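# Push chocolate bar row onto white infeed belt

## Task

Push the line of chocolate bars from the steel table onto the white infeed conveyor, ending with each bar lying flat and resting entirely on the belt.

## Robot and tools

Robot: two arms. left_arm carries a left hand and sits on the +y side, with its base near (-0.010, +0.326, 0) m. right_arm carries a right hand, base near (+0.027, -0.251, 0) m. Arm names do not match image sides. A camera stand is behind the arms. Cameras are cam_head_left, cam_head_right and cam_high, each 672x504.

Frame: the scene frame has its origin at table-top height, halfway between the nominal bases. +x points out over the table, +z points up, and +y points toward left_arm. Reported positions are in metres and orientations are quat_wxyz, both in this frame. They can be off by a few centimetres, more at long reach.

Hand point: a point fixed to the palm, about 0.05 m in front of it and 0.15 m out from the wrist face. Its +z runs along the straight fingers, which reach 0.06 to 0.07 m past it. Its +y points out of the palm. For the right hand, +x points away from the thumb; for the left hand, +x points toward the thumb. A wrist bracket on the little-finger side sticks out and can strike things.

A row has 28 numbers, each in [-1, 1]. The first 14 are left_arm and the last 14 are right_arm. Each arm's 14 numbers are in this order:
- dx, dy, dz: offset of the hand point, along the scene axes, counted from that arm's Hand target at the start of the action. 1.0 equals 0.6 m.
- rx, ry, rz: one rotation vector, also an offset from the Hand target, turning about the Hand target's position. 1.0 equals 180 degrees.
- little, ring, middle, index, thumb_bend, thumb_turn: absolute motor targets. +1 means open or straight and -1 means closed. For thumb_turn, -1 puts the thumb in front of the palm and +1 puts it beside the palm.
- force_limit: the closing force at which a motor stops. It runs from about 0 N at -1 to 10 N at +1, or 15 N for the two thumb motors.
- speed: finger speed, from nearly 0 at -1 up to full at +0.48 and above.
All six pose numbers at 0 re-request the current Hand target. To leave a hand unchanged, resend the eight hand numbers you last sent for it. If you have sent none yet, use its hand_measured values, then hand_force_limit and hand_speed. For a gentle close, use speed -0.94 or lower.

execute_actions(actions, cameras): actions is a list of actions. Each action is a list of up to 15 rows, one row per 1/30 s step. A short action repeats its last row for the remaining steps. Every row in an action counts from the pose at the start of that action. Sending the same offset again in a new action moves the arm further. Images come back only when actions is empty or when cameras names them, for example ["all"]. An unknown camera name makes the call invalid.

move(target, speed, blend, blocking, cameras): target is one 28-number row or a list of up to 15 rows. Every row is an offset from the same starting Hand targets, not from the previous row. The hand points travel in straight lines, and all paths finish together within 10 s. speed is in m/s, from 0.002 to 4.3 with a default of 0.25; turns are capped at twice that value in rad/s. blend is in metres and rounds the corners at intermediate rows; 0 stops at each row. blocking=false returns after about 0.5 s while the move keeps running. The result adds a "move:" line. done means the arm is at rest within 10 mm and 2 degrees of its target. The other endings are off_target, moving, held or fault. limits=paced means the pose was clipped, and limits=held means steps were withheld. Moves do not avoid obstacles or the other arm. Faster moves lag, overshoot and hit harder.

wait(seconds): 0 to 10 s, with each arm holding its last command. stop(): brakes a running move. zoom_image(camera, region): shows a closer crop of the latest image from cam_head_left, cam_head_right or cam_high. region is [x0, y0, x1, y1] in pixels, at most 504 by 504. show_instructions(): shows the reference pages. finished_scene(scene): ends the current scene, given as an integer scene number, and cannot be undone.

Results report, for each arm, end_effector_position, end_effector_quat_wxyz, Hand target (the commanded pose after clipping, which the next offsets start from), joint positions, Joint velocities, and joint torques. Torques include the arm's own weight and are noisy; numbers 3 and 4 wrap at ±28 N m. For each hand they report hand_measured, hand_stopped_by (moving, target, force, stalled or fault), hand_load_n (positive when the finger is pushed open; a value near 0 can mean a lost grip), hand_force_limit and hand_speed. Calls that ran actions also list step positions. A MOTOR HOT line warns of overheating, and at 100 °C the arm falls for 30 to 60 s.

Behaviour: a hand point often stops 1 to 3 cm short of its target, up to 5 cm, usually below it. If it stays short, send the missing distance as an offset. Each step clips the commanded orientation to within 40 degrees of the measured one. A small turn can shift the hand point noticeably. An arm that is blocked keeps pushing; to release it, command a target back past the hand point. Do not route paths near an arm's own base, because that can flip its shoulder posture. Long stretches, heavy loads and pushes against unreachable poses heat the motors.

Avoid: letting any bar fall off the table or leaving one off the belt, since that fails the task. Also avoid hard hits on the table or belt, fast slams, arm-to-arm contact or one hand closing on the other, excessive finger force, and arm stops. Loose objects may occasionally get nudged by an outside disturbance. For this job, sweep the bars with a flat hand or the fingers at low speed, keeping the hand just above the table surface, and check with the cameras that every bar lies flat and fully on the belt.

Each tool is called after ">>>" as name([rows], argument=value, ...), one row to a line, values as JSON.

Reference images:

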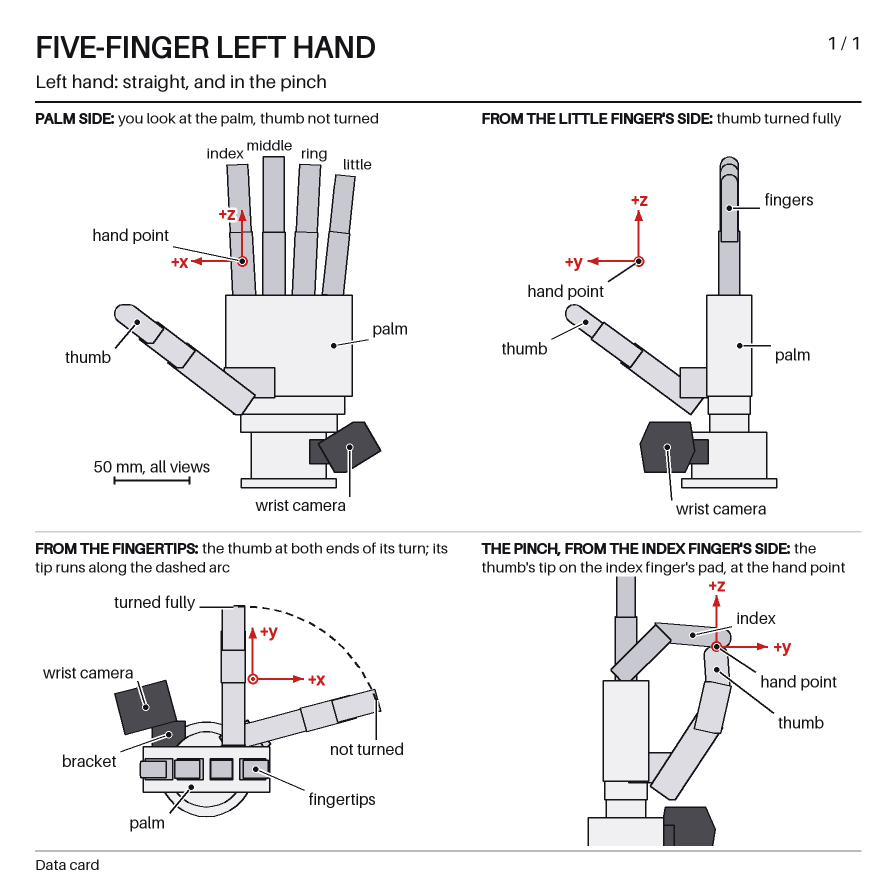

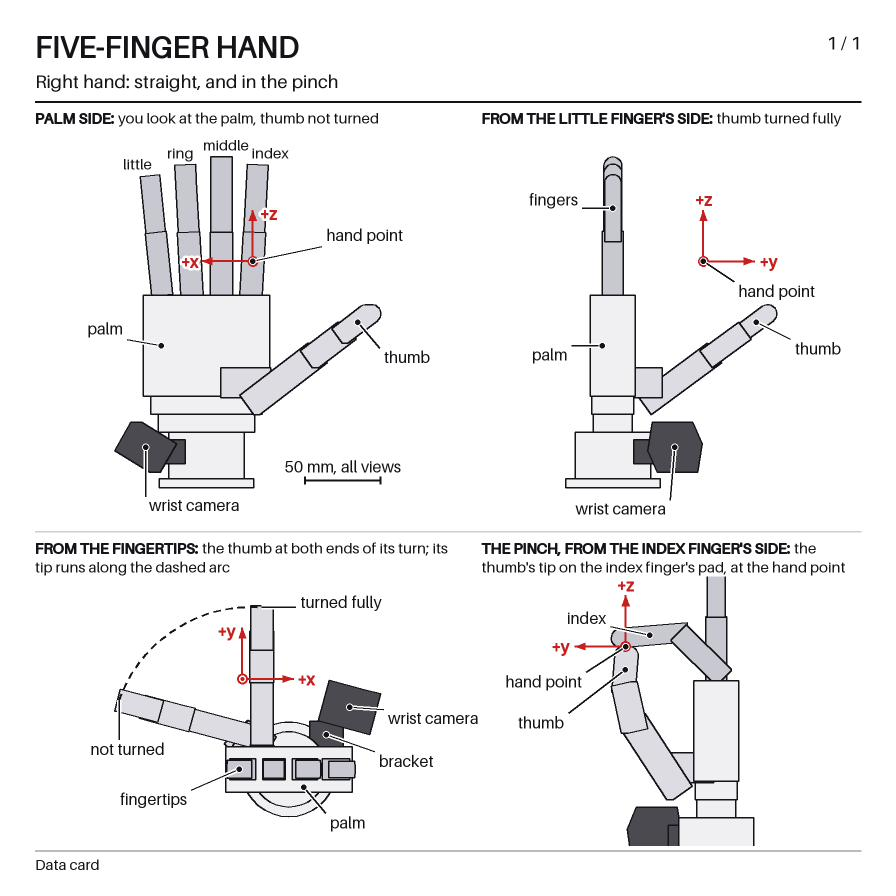

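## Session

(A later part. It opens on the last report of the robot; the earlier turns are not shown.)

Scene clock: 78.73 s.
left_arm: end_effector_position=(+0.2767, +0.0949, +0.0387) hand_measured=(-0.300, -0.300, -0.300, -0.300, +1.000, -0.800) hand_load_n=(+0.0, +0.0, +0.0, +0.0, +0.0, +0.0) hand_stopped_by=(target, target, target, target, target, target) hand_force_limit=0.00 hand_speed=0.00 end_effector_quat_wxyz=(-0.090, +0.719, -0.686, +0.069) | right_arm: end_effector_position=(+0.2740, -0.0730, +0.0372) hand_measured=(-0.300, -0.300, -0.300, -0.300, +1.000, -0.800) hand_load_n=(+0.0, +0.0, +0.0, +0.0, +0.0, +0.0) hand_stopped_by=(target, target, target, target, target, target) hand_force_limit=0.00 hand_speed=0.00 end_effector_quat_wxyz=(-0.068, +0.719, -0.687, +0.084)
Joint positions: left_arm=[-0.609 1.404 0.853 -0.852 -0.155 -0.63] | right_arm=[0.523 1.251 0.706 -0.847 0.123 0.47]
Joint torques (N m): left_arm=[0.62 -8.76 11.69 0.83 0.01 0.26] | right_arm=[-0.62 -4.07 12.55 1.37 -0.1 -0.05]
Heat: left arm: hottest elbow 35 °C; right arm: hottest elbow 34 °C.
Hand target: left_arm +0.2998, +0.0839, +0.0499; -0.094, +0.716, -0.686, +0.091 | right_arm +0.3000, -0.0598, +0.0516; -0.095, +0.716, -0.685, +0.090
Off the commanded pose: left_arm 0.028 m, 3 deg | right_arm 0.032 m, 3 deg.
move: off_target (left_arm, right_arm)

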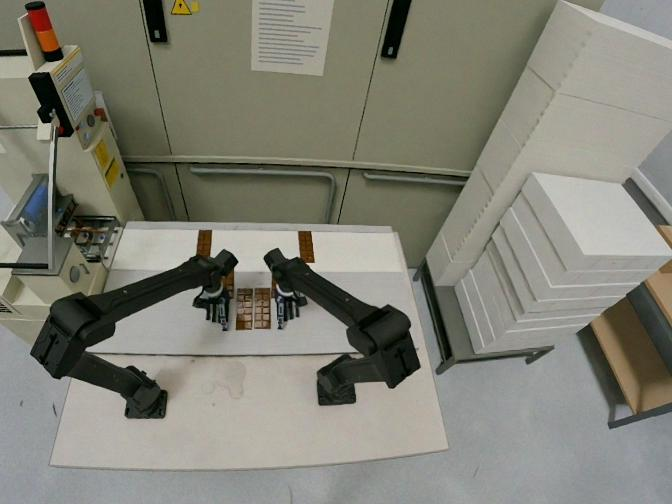

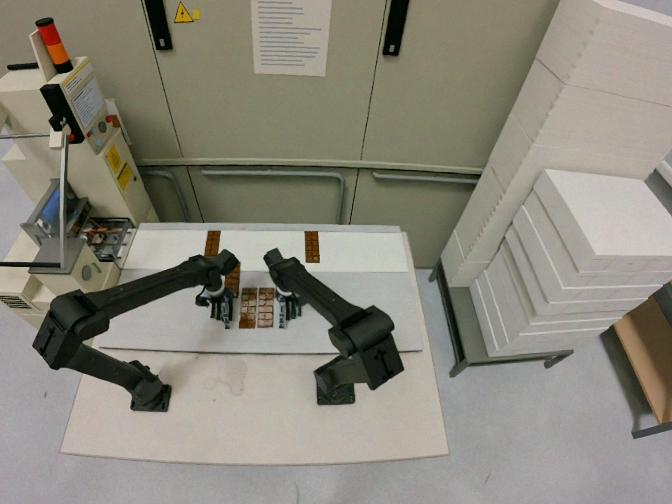

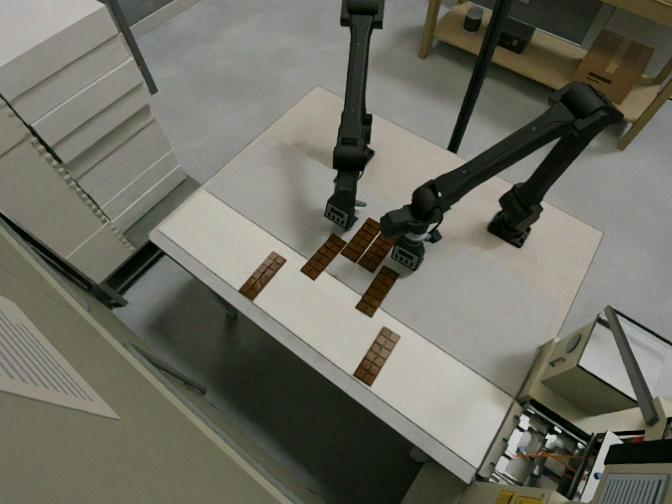

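>>> move([
  [0.034, -0.01, 0, 0, 0, 0, -0.3, -0.3, -0.3, -0.3, 1, -0.8, 0, 0, 0.034, 0.003, 0, 0, 0, 0, -0.3, -0.3, -0.3, -0.3, 1, -0.8, 0, 0],
  [0.1, 0, 0, 0, 0, 0, -0.3, -0.3, -0.3, -0.3, 1, -0.8, 0, 0, 0.1, -0.0035, 0, 0, 0, 0, -0.3, -0.3, -0.3, -0.3, 1, -0.8, 0, 0],
  [0.279, 0.037, -0.005, 0, 0, 0, -0.3, -0.3, -0.3, -0.3, 1, -0.8, 0, 0, 0.302, -0.022, 0, 0, 0, 0, -0.3, -0.3, -0.3, -0.3, 1, -0.8, 0, 0],
], speed=[0.08, 0.1, 0.1], blend=[0.01, 0.02, 0], cameras=["all"])

>>> zoom_image(camera="cam_high", region=[225, 220, 405, 390])

>>> zoom_image(camera="cam_head_right", region=[180, 205, 330, 335])

Scene clock: 81.97 s.
left_arm: end_effector_position=(+0.4497, +0.1060, +0.0437) hand_measured=(-0.300, -0.300, -0.300, -0.300, +1.000, -0.800) hand_load_n=(+0.0, +0.0, +0.0, -1.5, +0.0, +0.0) hand_stopped_by=(target, target, target, target, target, target) hand_force_limit=0.00 hand_speed=0.00 end_effector_quat_wxyz=(-0.091, +0.718, -0.684, +0.088) | right_arm: end_effector_position=(+0.4574, -0.0783, +0.0389) hand_measured=(-0.300, -0.300, -0.300, -0.300, +1.000, -0.800) hand_load_n=(+0.0, +0.0, +0.0, +0.0, +0.0, +0.0) hand_stopped_by=(target, target, target, target, target, target) hand_force_limit=0.00 hand_speed=0.00 end_effector_quat_wxyz=(-0.081, +0.717, -0.687, +0.084)
Joint positions: left_arm=[-0.395 1.728 1.251 -0.863 -0.103 -0.418] | right_arm=[0.312 1.65 1.134 -0.831 0.072 0.265]
Joint torques (N m): left_arm=[0.73 -13.57 12.05 0.12 -0.05 0.26] | right_arm=[-0.56 -9.41 13.45 0.32 -0.11 -0.04]
Heat: left arm: hottest elbow 35 °C; right arm: hottest elbow 35 °C.
Hand target: left_arm +0.4673, +0.1061, +0.0471; -0.094, +0.716, -0.686, +0.091 | right_arm +0.4811, -0.0730, +0.0516; -0.094, +0.716, -0.685, +0.090
Off the commanded pose: left_arm 0.018 m, 1 deg | right_arm 0.028 m, 2 deg.
move: off_target (left_arm, right_arm)

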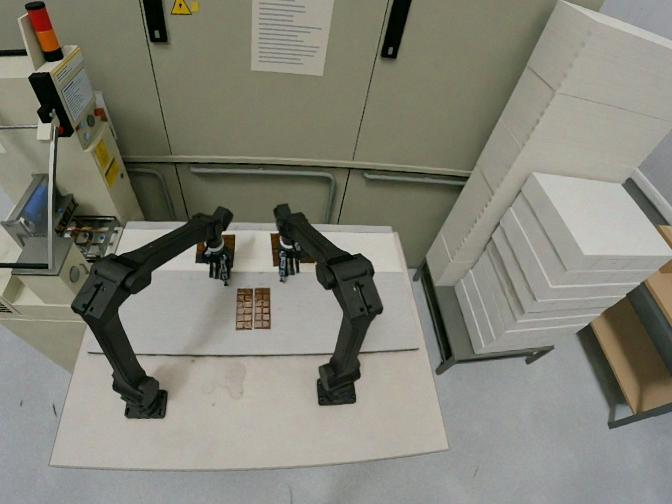

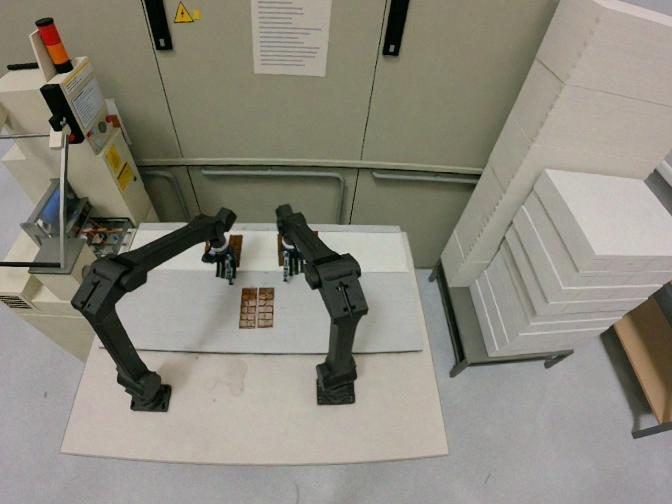

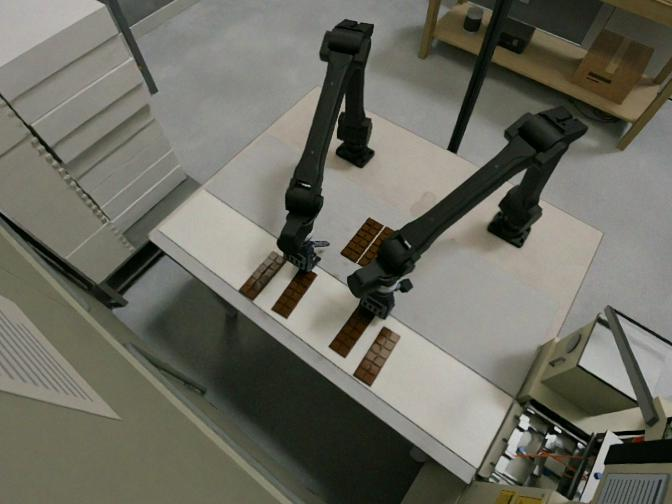

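Scaled by 2.800 from the camera's 672x504 image, which has a finer 960x720 frame.

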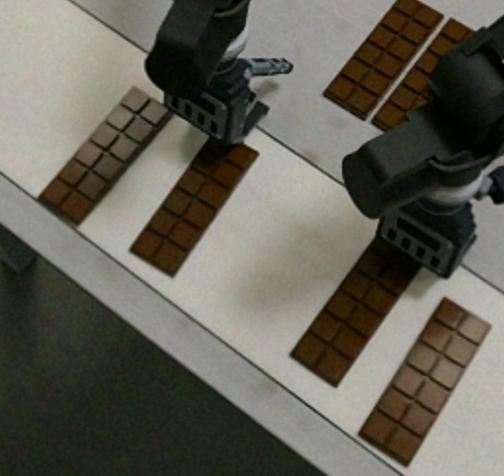

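Scaled by 3.360 from the camera's 672x504 image, which has a finer 960x720 frame.

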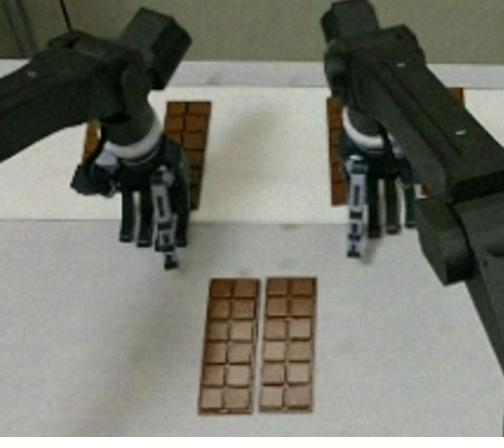

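>>> move([
  [-0.0955, 0, 0.005, 0, 0, 0, -0.3, -0.3, -0.3, -0.3, 1, -0.8, 0, 0, -0.102, 0, 0.002, 0, 0, 0, -0.3, -0.3, -0.3, -0.3, 1, -0.8, 0, 0],
  [-0.1455, -0.0435, 0.155, 0, 0, 0, -0.3, -0.3, -0.3, -0.3, 1, -0.8, 0, 0, -0.1685, -0.02, 0.147, 0, 0, 0, -0.3, -0.3, -0.3, -0.3, 1, -0.8, 0, 0],
  [-0.529, -0.140, 0.138, 0, 0, 0, -0.3, -0.3, -0.3, -0.3, 1, -0.8, 0, 0, -0.5185, -0.1117, 0.1307, 0, 0, 0, -0.3, -0.3, -0.3, -0.3, 1, -0.8, 0, 0],
  [-0.529, -0.147, 0.0115, 0, 0, 0, -0.3, -0.3, -0.3, -0.3, 1, -0.8, 0, 0, -0.5185, -0.1117, 0.097, 0, 0, 0, -0.3, -0.3, -0.3, -0.3, 1, -0.8, 0, 0],
], speed=[0.15, 0.25, 0.3, 0.2], blend=[0.01, 0.05, 0.03, 0], cameras=["all"])

>>> zoom_image(camera="cam_high", region=[300, 150, 440, 270])

>>> zoom_image(camera="cam_head_right", region=[190, 270, 320, 370])

Scene clock: 85.37 s.
left_arm: end_effector_position=(+0.1517, +0.0212, +0.0584) hand_measured=(-0.300, -0.300, -0.300, -0.300, +1.000, -0.800) hand_load_n=(+0.0, +0.0, +0.0, +0.0, +0.0, +0.0) hand_stopped_by=(target, target, target, target, target, target) hand_force_limit=0.00 hand_speed=0.00 end_effector_quat_wxyz=(-0.094, +0.714, -0.688, +0.089) | right_arm: end_effector_position=(+0.1717, -0.1403, +0.1121) hand_measured=(-0.300, -0.300, -0.300, -0.300, +1.000, -0.800) hand_load_n=(+0.0, +0.0, +0.0, +0.0, +0.0, +0.0) hand_stopped_by=(target, target, target, target, target, target) hand_force_limit=0.00 hand_speed=0.00 end_effector_quat_wxyz=(-0.093, +0.717, -0.685, +0.089)
Joint positions: left_arm=[-1.029 1.269 0.786 -0.959 -0.226 -1.04] | right_arm=[0.478 0.706 0.599 -1.229 0.107 0.424]
Joint torques (N m): left_arm=[-1.03 -7.36 7.68 0.77 -0.23 -0.11] | right_arm=[0.56 -0.09 8.65 1.03 0.19 0.12]
Heat: left arm: hottest elbow 35 °C; right arm: hottest elbow 35 °C.
Hand target: left_arm +0.1498, +0.0179, +0.0540; -0.094, +0.716, -0.686, +0.091 | right_arm +0.1701, -0.1401, +0.1097; -0.095, +0.716, -0.685, +0.090
Off the commanded pose: left_arm 0.006 m, 0 deg | right_arm 0.003 m, 0 deg.
move: done; blend cut to 0.0492 m at target 2

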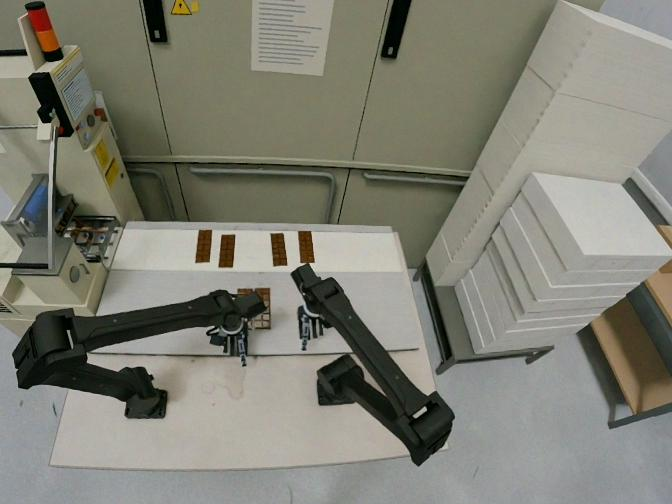

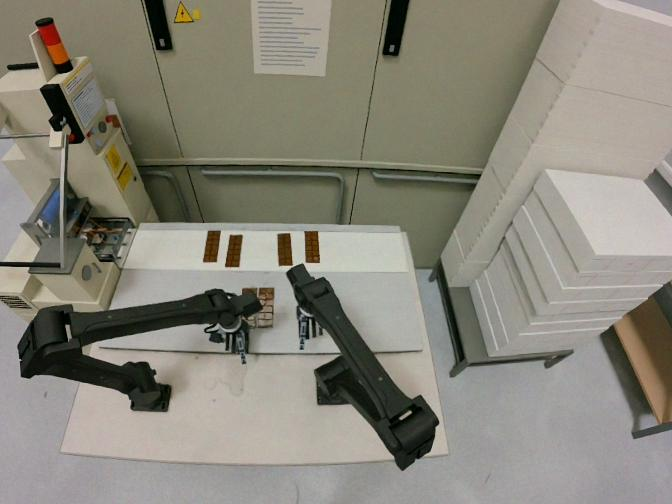

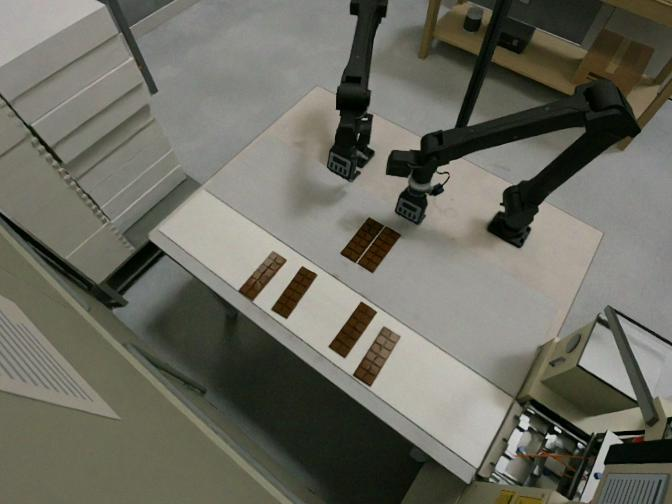

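Scaled by 3.600 from the camera's 672x504 image, which has a finer 960x720 frame.

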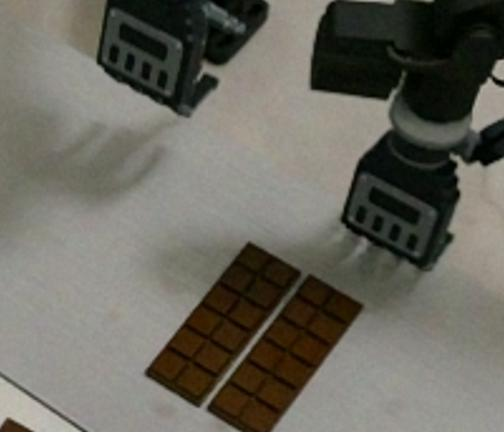

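Scaled by 3.877 from the camera's 672x504 image, which has a finer 960x720 frame.

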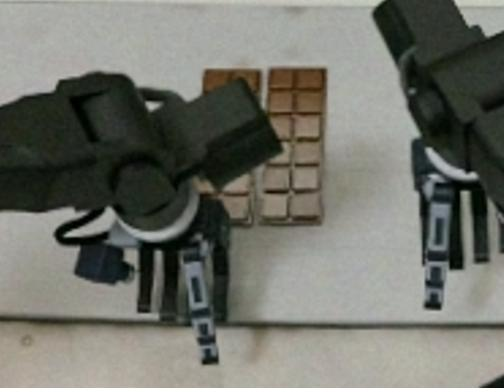

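>>> move([
  [0.08, -0.0215, -0.0067, 0, 0, 0, -0.3, -0.3, -0.3, -0.3, 1, -0.8, 0, 0, 0, 0, 0, 0, 0, 0, -0.3, -0.3, -0.3, -0.3, 1, -0.8, 0, 0],
], speed=[0.08], cameras=["all"])

>>> zoom_image(camera="cam_high", region=[300, 150, 440, 270])

>>> zoom_image(camera="cam_head_right", region=[190, 270, 320, 370])

Scene clock: 87.07 s.
left_arm: end_effector_position=(+0.1806, +0.0231, +0.0381) hand_measured=(-0.300, -0.300, -0.300, -0.300, +1.000, -0.800) hand_load_n=(+0.0, +0.0, +0.0, -0.5, -0.5, +0.0) hand_stopped_by=(target, target, target, target, target, target) hand_force_limit=0.00 hand_speed=0.00 end_effector_quat_wxyz=(-0.099, +0.718, -0.686, +0.070) | right_arm: end_effector_position=(+0.1717, -0.1403, +0.1121) hand_measured=(-0.300, -0.300, -0.300, -0.300, +1.000, -0.800) hand_load_n=(+0.0, +0.0, +0.5, +0.0, +0.0, +0.0) hand_stopped_by=(target, target, target, target, target, target) hand_force_limit=0.00 hand_speed=0.00 end_effector_quat_wxyz=(-0.093, +0.717, -0.685, +0.089)
Joint positions: left_arm=[-0.955 1.365 0.815 -0.917 -0.219 -0.977] | right_arm=[0.478 0.706 0.599 -1.229 0.107 0.424]
Joint torques (N m): left_arm=[0.56 -8.12 11.55 0.7 0.01 0.29] | right_arm=[0.5 -0.15 8.62 1.02 0.2 0.11]
Heat: left arm: hottest elbow 35 °C; right arm: hottest elbow 35 °C.
Hand target: left_arm +0.1978, +0.0050, +0.0499; -0.094, +0.716, -0.686, +0.091 | right_arm +0.1701, -0.1401, +0.1097; -0.095, +0.716, -0.685, +0.090
Off the commanded pose: left_arm 0.028 m, 2 deg | right_arm 0.003 m, 0 deg.
move: off_target (left_arm)

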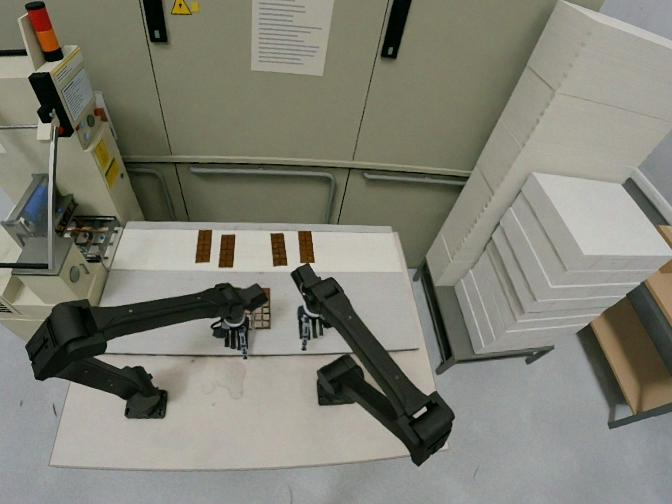

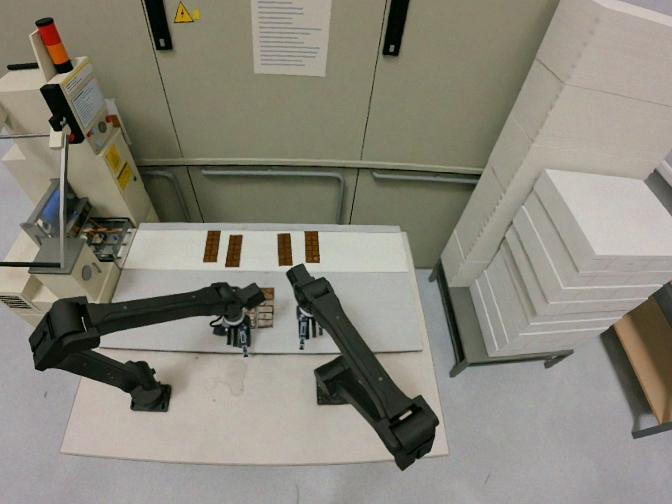

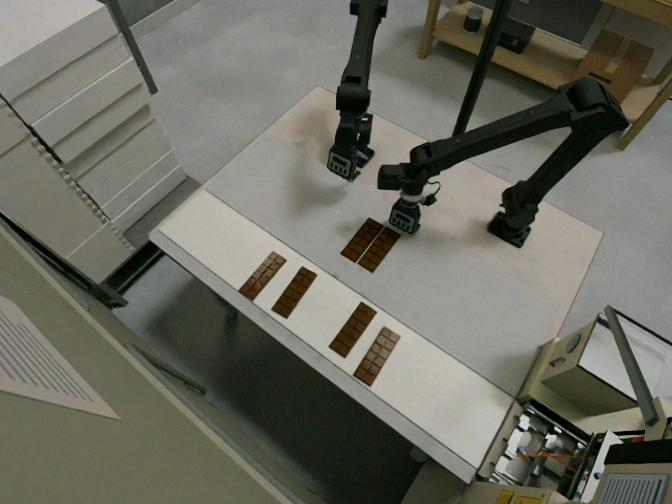

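Scaled by 3.600 from the camera's 672x504 image, which has a finer 960x720 frame.

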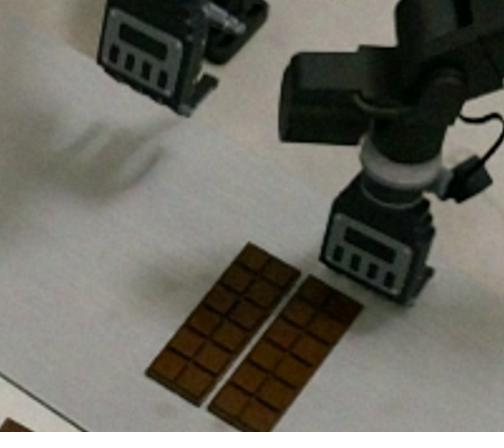

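Scaled by 3.877 from the camera's 672x504 image, which has a finer 960x720 frame.

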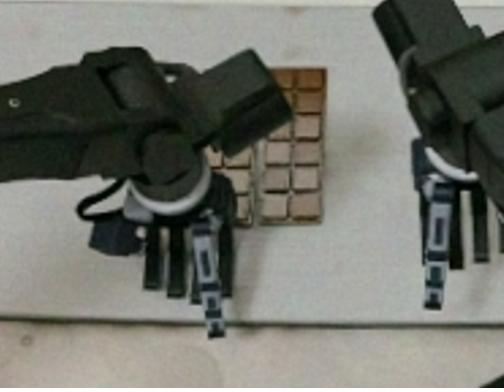

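>>> move([
  [0.087, 0.015, 0, 0, 0, 0, -0.3, -0.3, -0.3, -0.3, 1, -0.8, 0, 0, 0, 0, 0, 0, 0, 0, -0.3, -0.3, -0.3, -0.3, 1, -0.8, 0, 0],
  [0.27, 0.04, 0, 0, 0, 0, -0.3, -0.3, -0.3, -0.3, 1, -0.8, 0, 0, 0, 0, 0, 0, 0, 0, -0.3, -0.3, -0.3, -0.3, 1, -0.8, 0, 0],
  [0.4487, 0.0667, -0.0047, 0, 0, 0, -0.3, -0.3, -0.3, -0.3, 1, -0.8, 0, 0, -0.025, 0.2135, -0.0162, 0, 0, 0, -0.3, -0.3, -0.3, -0.3, 1, -0.8, 0, 0],
  [0.3537, 0.0667, 0, 0, 0, 0, -0.3, -0.3, -0.3, -0.3, 1, -0.8, 0, 0, -0.025, 0.21, -0.0928, 0, 0, 0, -0.3, -0.3, -0.3, -0.3, 1, -0.8, 0, 0],
], speed=[0.1, 0.12, 0.12, 0.12], blend=[0.02, 0.03, 0, 0], cameras=["all"])

>>> zoom_image(camera="cam_high", region=[225, 150, 435, 360])

>>> zoom_image(camera="cam_head_right", region=[190, 220, 340, 370])

Scene clock: 92.07 s.
left_arm: end_effector_position=(+0.4108, +0.0483, +0.0479) hand_measured=(-0.300, -0.300, -0.300, -0.300, +1.000, -0.800) hand_load_n=(+0.0, +0.0, +0.0, +0.0, +0.0, +0.0) hand_stopped_by=(target, target, target, target, target, target) hand_force_limit=0.00 hand_speed=0.00 end_effector_quat_wxyz=(-0.092, +0.713, -0.690, +0.082) | right_arm: end_effector_position=(+0.1550, -0.0145, +0.0600) hand_measured=(-0.300, -0.300, -0.300, -0.300, +1.000, -0.800) hand_load_n=(+0.0, +0.0, +0.0, +0.0, -0.5, +0.0) hand_stopped_by=(target, target, target, target, target, target) hand_force_limit=0.00 hand_speed=0.00 end_effector_quat_wxyz=(-0.097, +0.717, -0.685, +0.088)
Joint positions: left_arm=[-0.535 1.71 1.241 -0.896 -0.137 -0.54] | right_arm=[0.978 1.032 0.616 -0.992 0.207 0.92]
Joint torques (N m): left_arm=[-0.91 -16.21 7.38 0.94 -0.16 -0.04] | right_arm=[0.21 -1.55 7.94 1.39 0.25 0.09]
Heat: left arm: hottest elbow 36 °C; right arm: hottest elbow 35 °C.
Hand target: left_arm +0.4100, +0.0449, +0.0499; -0.094, +0.716, -0.686, +0.091 | right_arm +0.1551, -0.0141, +0.0540; -0.095, +0.716, -0.685, +0.090
Off the commanded pose: left_arm 0.004 m, 1 deg | right_arm 0.006 m, 0 deg.
move: done

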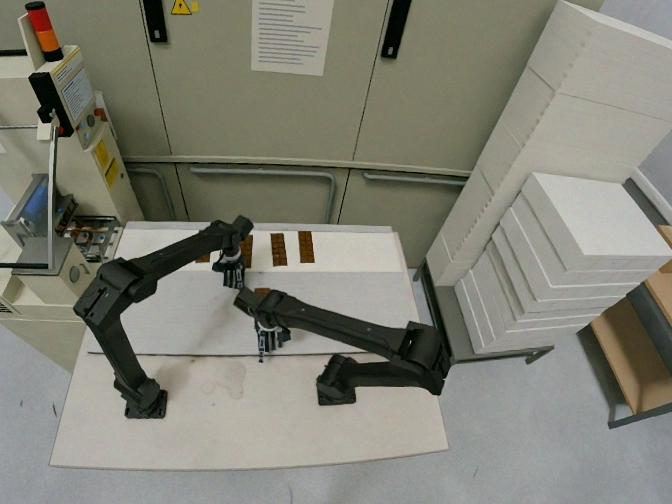

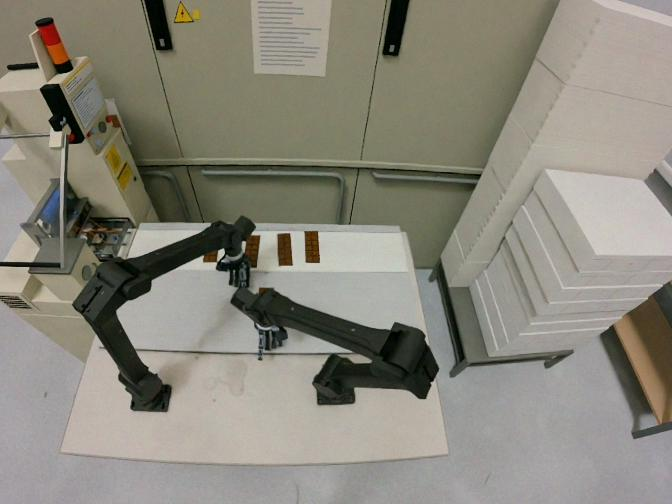

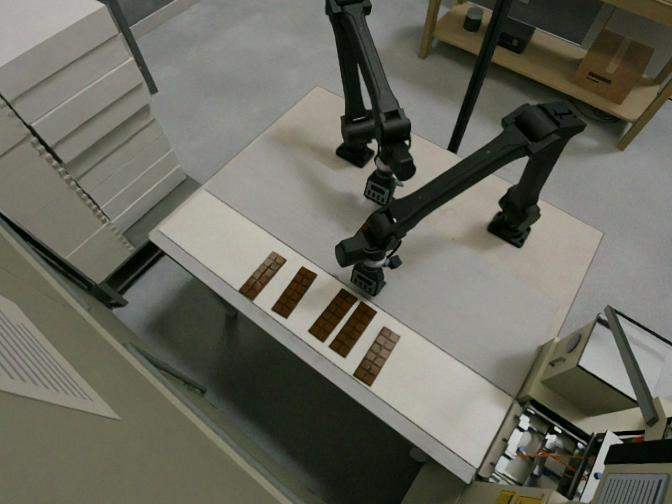

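Scaled by 2.400 from the camera's 672x504 image, which has a finer 960x720 frame.

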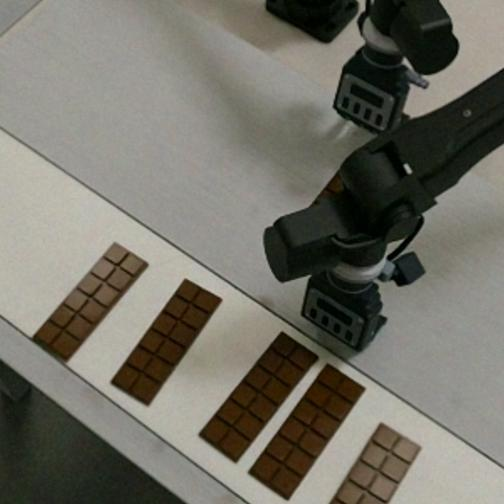

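Scaled by 3.360 from the camera's 672x504 image, which has a finer 960x720 frame.

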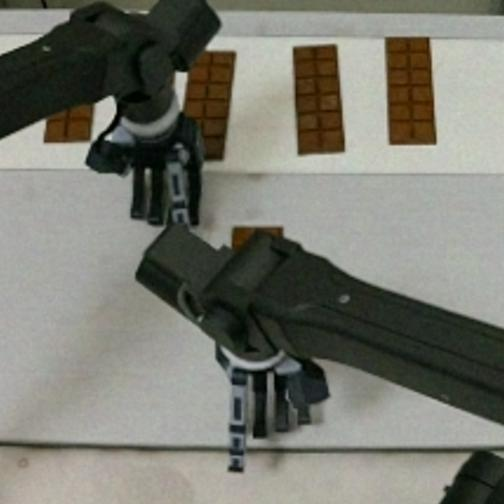

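>>> move([
  [0, 0, 0.16, 0, 0, 0, -0.3, -0.3, -0.3, -0.3, 1, -0.8, 0, 0, 0.075, 0.028, -0.004, 0, 0, 0, -0.3, -0.3, -0.3, -0.3, 1, -0.8, 0, 0],
], speed=[0.12], cameras=["all"])

>>> zoom_image(camera="cam_high", region=[300, 150, 440, 270])

>>> zoom_image(camera="cam_head_right", region=[190, 220, 340, 370])

Scene clock: 94.57 s.
left_arm: end_effector_position=(+0.3969, +0.0564, +0.1252) hand_measured=(-0.300, -0.300, -0.300, -0.300, +1.000, -0.800) hand_load_n=(+0.0, +0.0, +0.0, +0.0, +0.0, +0.0) hand_stopped_by=(target, target, target, target, target, target) hand_force_limit=0.00 hand_speed=0.00 end_effector_quat_wxyz=(-0.089, +0.713, -0.691, +0.071) | right_arm: end_effector_position=(+0.1796, -0.0207, +0.0349) hand_measured=(-0.300, -0.300, -0.300, -0.300, +1.000, -0.800) hand_load_n=(+0.0, +0.0, +0.0, +0.0, +0.0, +0.0) hand_stopped_by=(target, target, target, target, target, target) hand_force_limit=0.00 hand_speed=0.00 end_effector_quat_wxyz=(-0.066, +0.719, -0.685, +0.094)
Joint positions: left_arm=[-0.535 1.612 1.335 -1.111 -0.137 -0.541] | right_arm=[0.891 1.153 0.627 -0.926 0.199 0.835]
Joint torques (N m): left_arm=[-0.67 -14.68 13.04 -0.1 -0.15 -0.07] | right_arm=[-0.67 -2.61 12.98 1.24 -0.04 -0.06]
Heat: left arm: hottest elbow 36 °C; right arm: hottest elbow 35 °C.
Hand target: left_arm +0.4100, +0.0449, +0.1460; -0.094, +0.716, -0.686, +0.091 | right_arm +0.2000, +0.0026, +0.0516; -0.094, +0.716, -0.685, +0.090
Off the commanded pose: left_arm 0.027 m, 2 deg | right_arm 0.035 m, 3 deg.
move: off_target (left_arm, right_arm)

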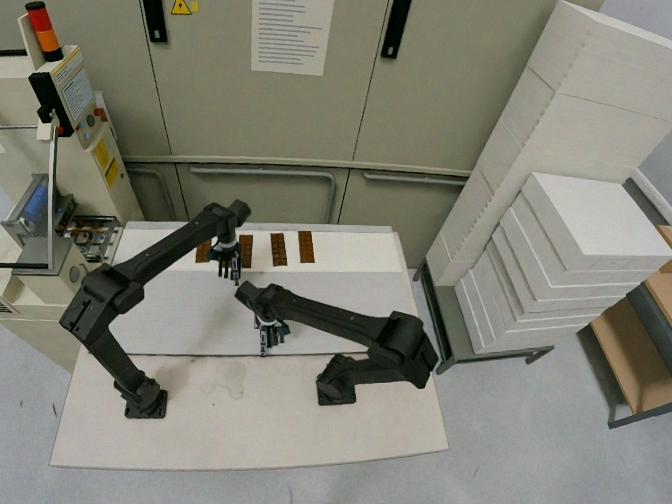

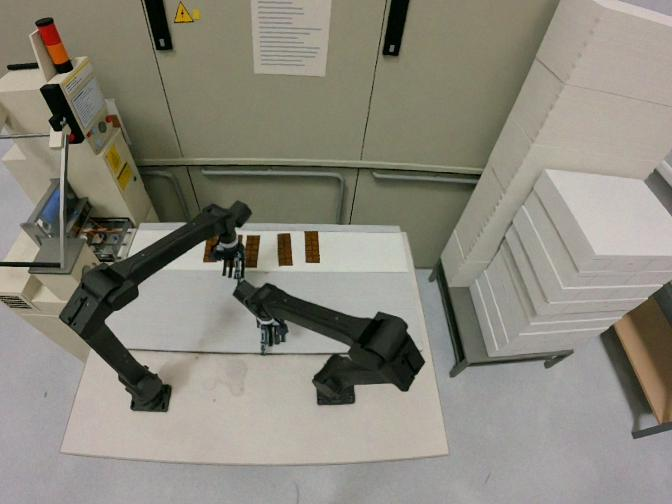

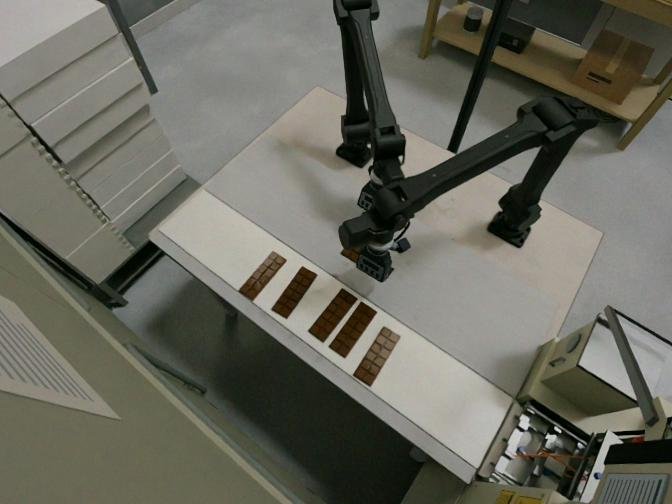

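Scaled by 3.600 from the camera's 672x504 image, which has a finer 960x720 frame.

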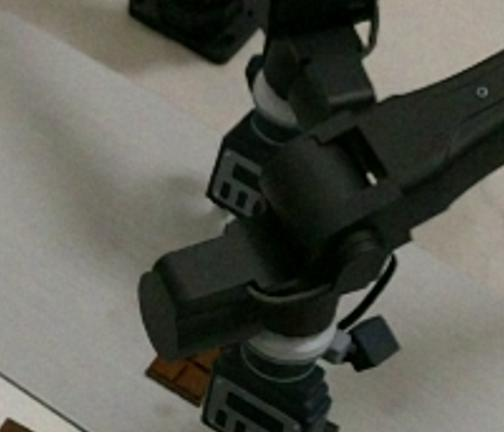

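Scaled by 3.360 from the camera's 672x504 image, which has a finer 960x720 frame.

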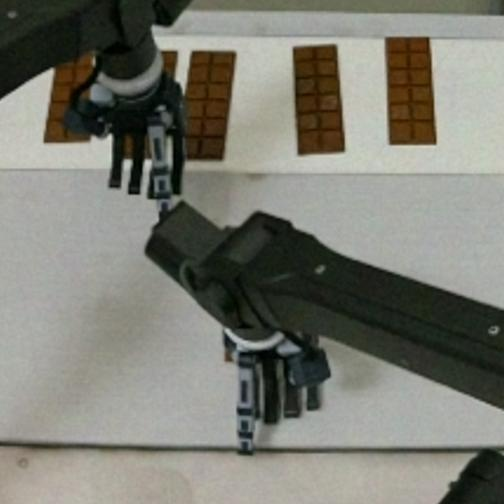

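>>> move([
  [-0.267, 0.2585, 0.04, 0, 0, 0, -0.3, -0.3, -0.3, -0.3, 1, -0.8, 0, 0, 0.015, 0.023, 0, 0, 0, 0, -0.3, -0.3, -0.3, -0.3, 1, -0.8, 0, 0],
], speed=[0.2], cameras=["all"])

>>> zoom_image(camera="cam_high", region=[320, 160, 440, 260])

>>> zoom_image(camera="cam_head_right", region=[190, 220, 340, 370])

Scene clock: 96.90 s.
left_arm: end_effector_position=(+0.2560, +0.1941, +0.1737) hand_measured=(-0.300, -0.300, -0.300, -0.300, +1.000, -0.800) hand_load_n=(+0.0, +0.0, +0.0, +0.0, +0.0, +0.0) hand_stopped_by=(target, target, target, target, target, target) hand_force_limit=0.00 hand_speed=0.00 end_effector_quat_wxyz=(-0.098, +0.717, -0.682, +0.100) | right_arm: end_effector_position=(+0.1894, -0.0085, +0.0352) hand_measured=(-0.300, -0.300, -0.300, -0.300, +1.000, -0.800) hand_load_n=(+0.0, +0.0, +0.0, +0.0, +0.0, +0.0) hand_stopped_by=(target, target, target, target, target, target) hand_force_limit=0.00 hand_speed=0.00 end_effector_quat_wxyz=(-0.066, +0.719, -0.685, +0.094)
Joint positions: left_arm=[-0.364 1.036 0.924 -1.195 -0.099 -0.388] | right_arm=[0.891 1.201 0.664 -0.917 0.199 0.835]
Joint torques (N m): left_arm=[0.67 -6.07 8.35 0.02 0.11 0.24] | right_arm=[-0.26 -3.19 12.97 1.22 -0.02 0.01]
Heat: left arm: hottest elbow 36 °C; right arm: hottest elbow 35 °C.
Hand target: left_arm +0.2497, +0.2001, +0.1699; -0.094, +0.716, -0.686, +0.091 | right_arm +0.2091, +0.0165, +0.0517; -0.095, +0.716, -0.685, +0.090
Off the commanded pose: left_arm 0.009 m, 1 deg | right_arm 0.036 m, 3 deg.
move: off_target (right_arm)

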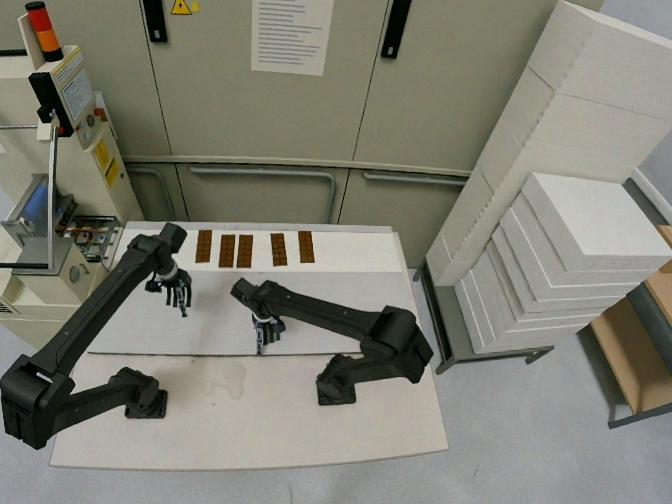

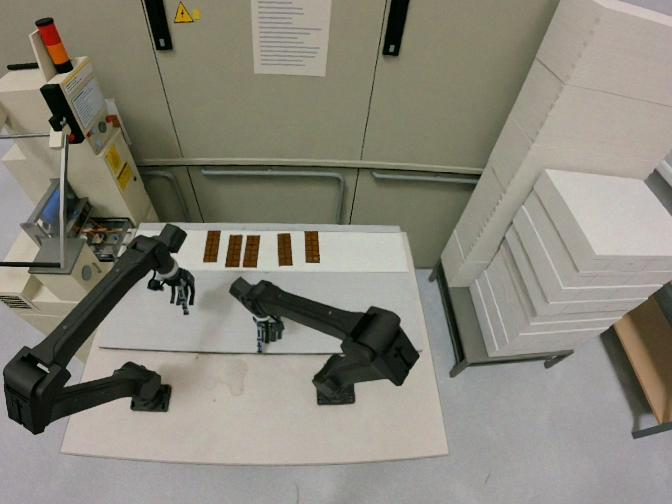

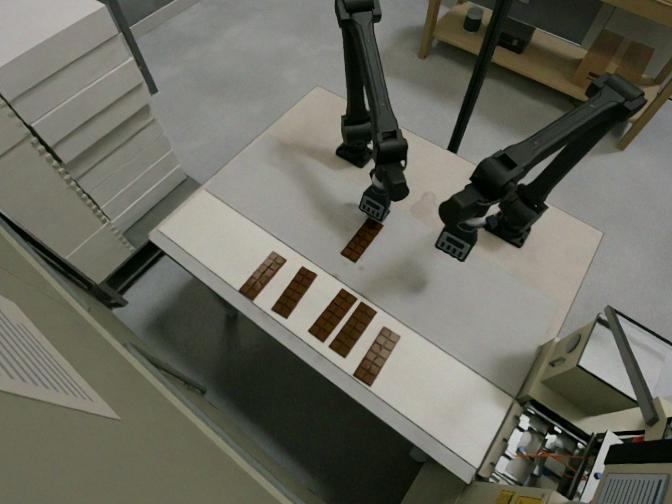

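Scaled by 4.200 from the camera's 672x504 image, which has a finer 960x720 frame.

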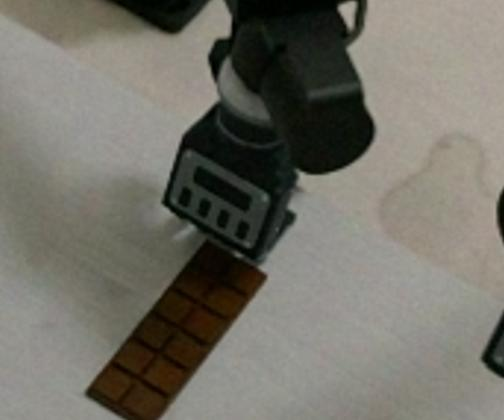

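Scaled by 3.360 from the camera's 672x504 image, which has a finer 960x720 frame.

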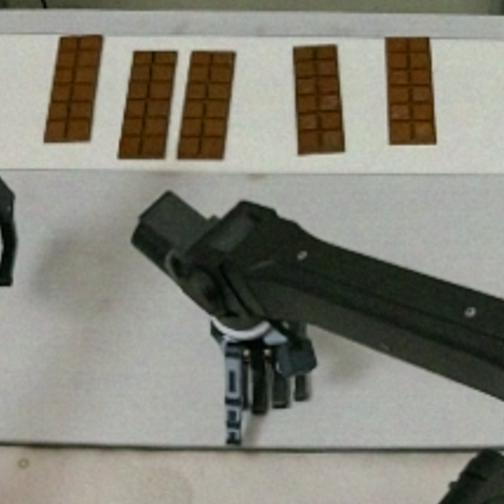

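>>> move([
  [0, 0, 0, 0, 0, 0, -0.3, -0.3, -0.3, -0.3, 1, -0.8, 0, 0, 0.068, -0.014, 0, 0, 0, 0, -0.3, -0.3, -0.3, -0.3, 1, -0.8, 0, 0],
  [0, 0, 0, 0, 0, 0, -0.3, -0.3, -0.3, -0.3, 1, -0.8, 0, 0, 0.2515, -0.0225, 0, 0, 0, 0, -0.3, -0.3, -0.3, -0.3, 1, -0.8, 0, 0],
  [0, 0, 0, 0, 0, 0, -0.3, -0.3, -0.3, -0.3, 1, -0.8, 0, 0, 0.3515, -0.024, 0, 0, 0, 0, -0.3, -0.3, -0.3, -0.3, 1, -0.8, 0, 0],
], speed=[0.1, 0.12, 0.1], blend=[0.02, 0.03, 0], cameras=["all"])

>>> zoom_image(camera="cam_high", region=[225, 210, 415, 390])

>>> zoom_image(camera="cam_head_right", region=[190, 220, 340, 370])

Scene clock: 99.97 s.
left_arm: end_effector_position=(+0.2559, +0.1941, +0.1737) hand_measured=(-0.300, -0.300, -0.300, -0.300, +1.000, -0.800) hand_load_n=(+0.0, +0.0, +0.0, +0.0, +0.0, +0.0) hand_stopped_by=(target, target, target, target, target, target) hand_force_limit=0.00 hand_speed=0.00 end_effector_quat_wxyz=(-0.098, +0.717, -0.683, +0.100) | right_arm: end_effector_position=(+0.3934, -0.0103, +0.0384) hand_measured=(-0.300, -0.300, -0.300, -0.300, +1.000, -0.800) hand_load_n=(+0.0, +0.0, +0.0, +0.0, +0.0, +0.0) hand_stopped_by=(target, target, target, target, target, target) hand_force_limit=0.00 hand_speed=0.00 end_effector_quat_wxyz=(-0.072, +0.718, -0.687, +0.085)
Joint positions: left_arm=[-0.364 1.036 0.924 -1.195 -0.099 -0.388] | right_arm=[0.509 1.59 1.059 -0.851 0.12 0.457]
Joint torques (N m): left_arm=[0.67 -6.12 8.36 0.05 0.11 0.25] | right_arm=[-0.44 -8.53 13.3 0.94 -0.07 -0.02]
Heat: left arm: hottest elbow 36 °C; right arm: hottest elbow 35 °C.
Hand target: left_arm +0.2497, +0.2000, +0.1699; -0.094, +0.716, -0.686, +0.091 | right_arm +0.4199, +0.0021, +0.0515; -0.094, +0.716, -0.685, +0.090
Off the commanded pose: left_arm 0.009 m, 1 deg | right_arm 0.032 m, 3 deg.
move: off_target (right_arm)

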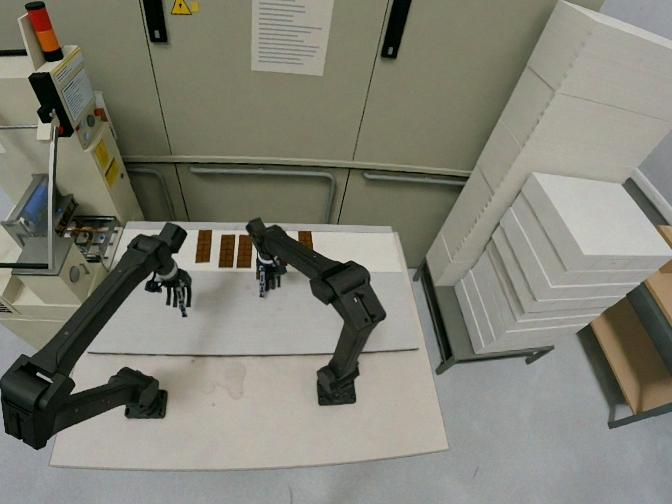

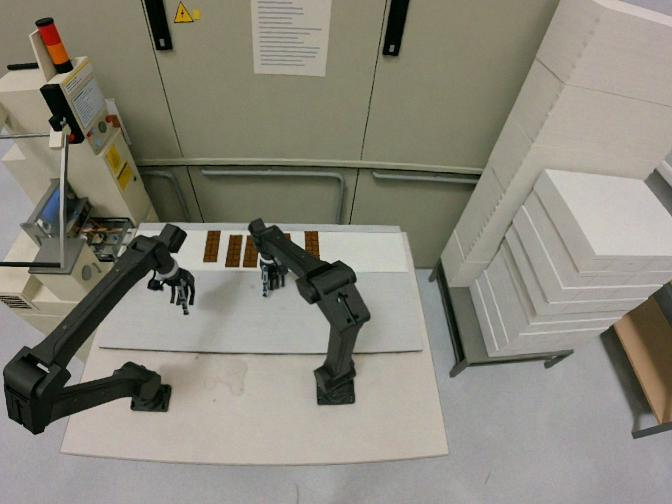

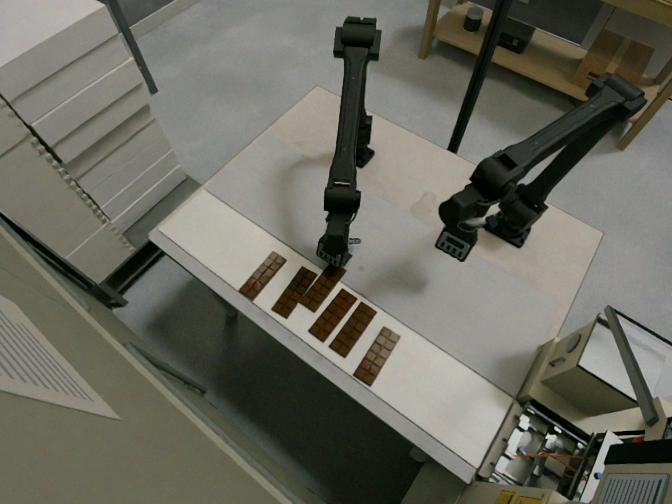

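Scaled by 2.653 from the camera's 672x504 image, which has a finer 960x720 frame.

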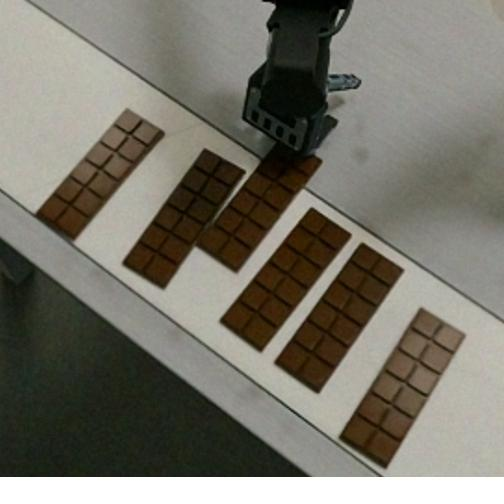

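Scaled by 3.360 from the camera's 672x504 image, which has a finer 960x720 frame.

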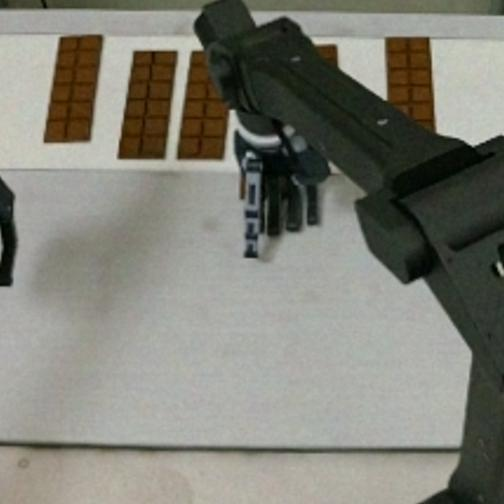

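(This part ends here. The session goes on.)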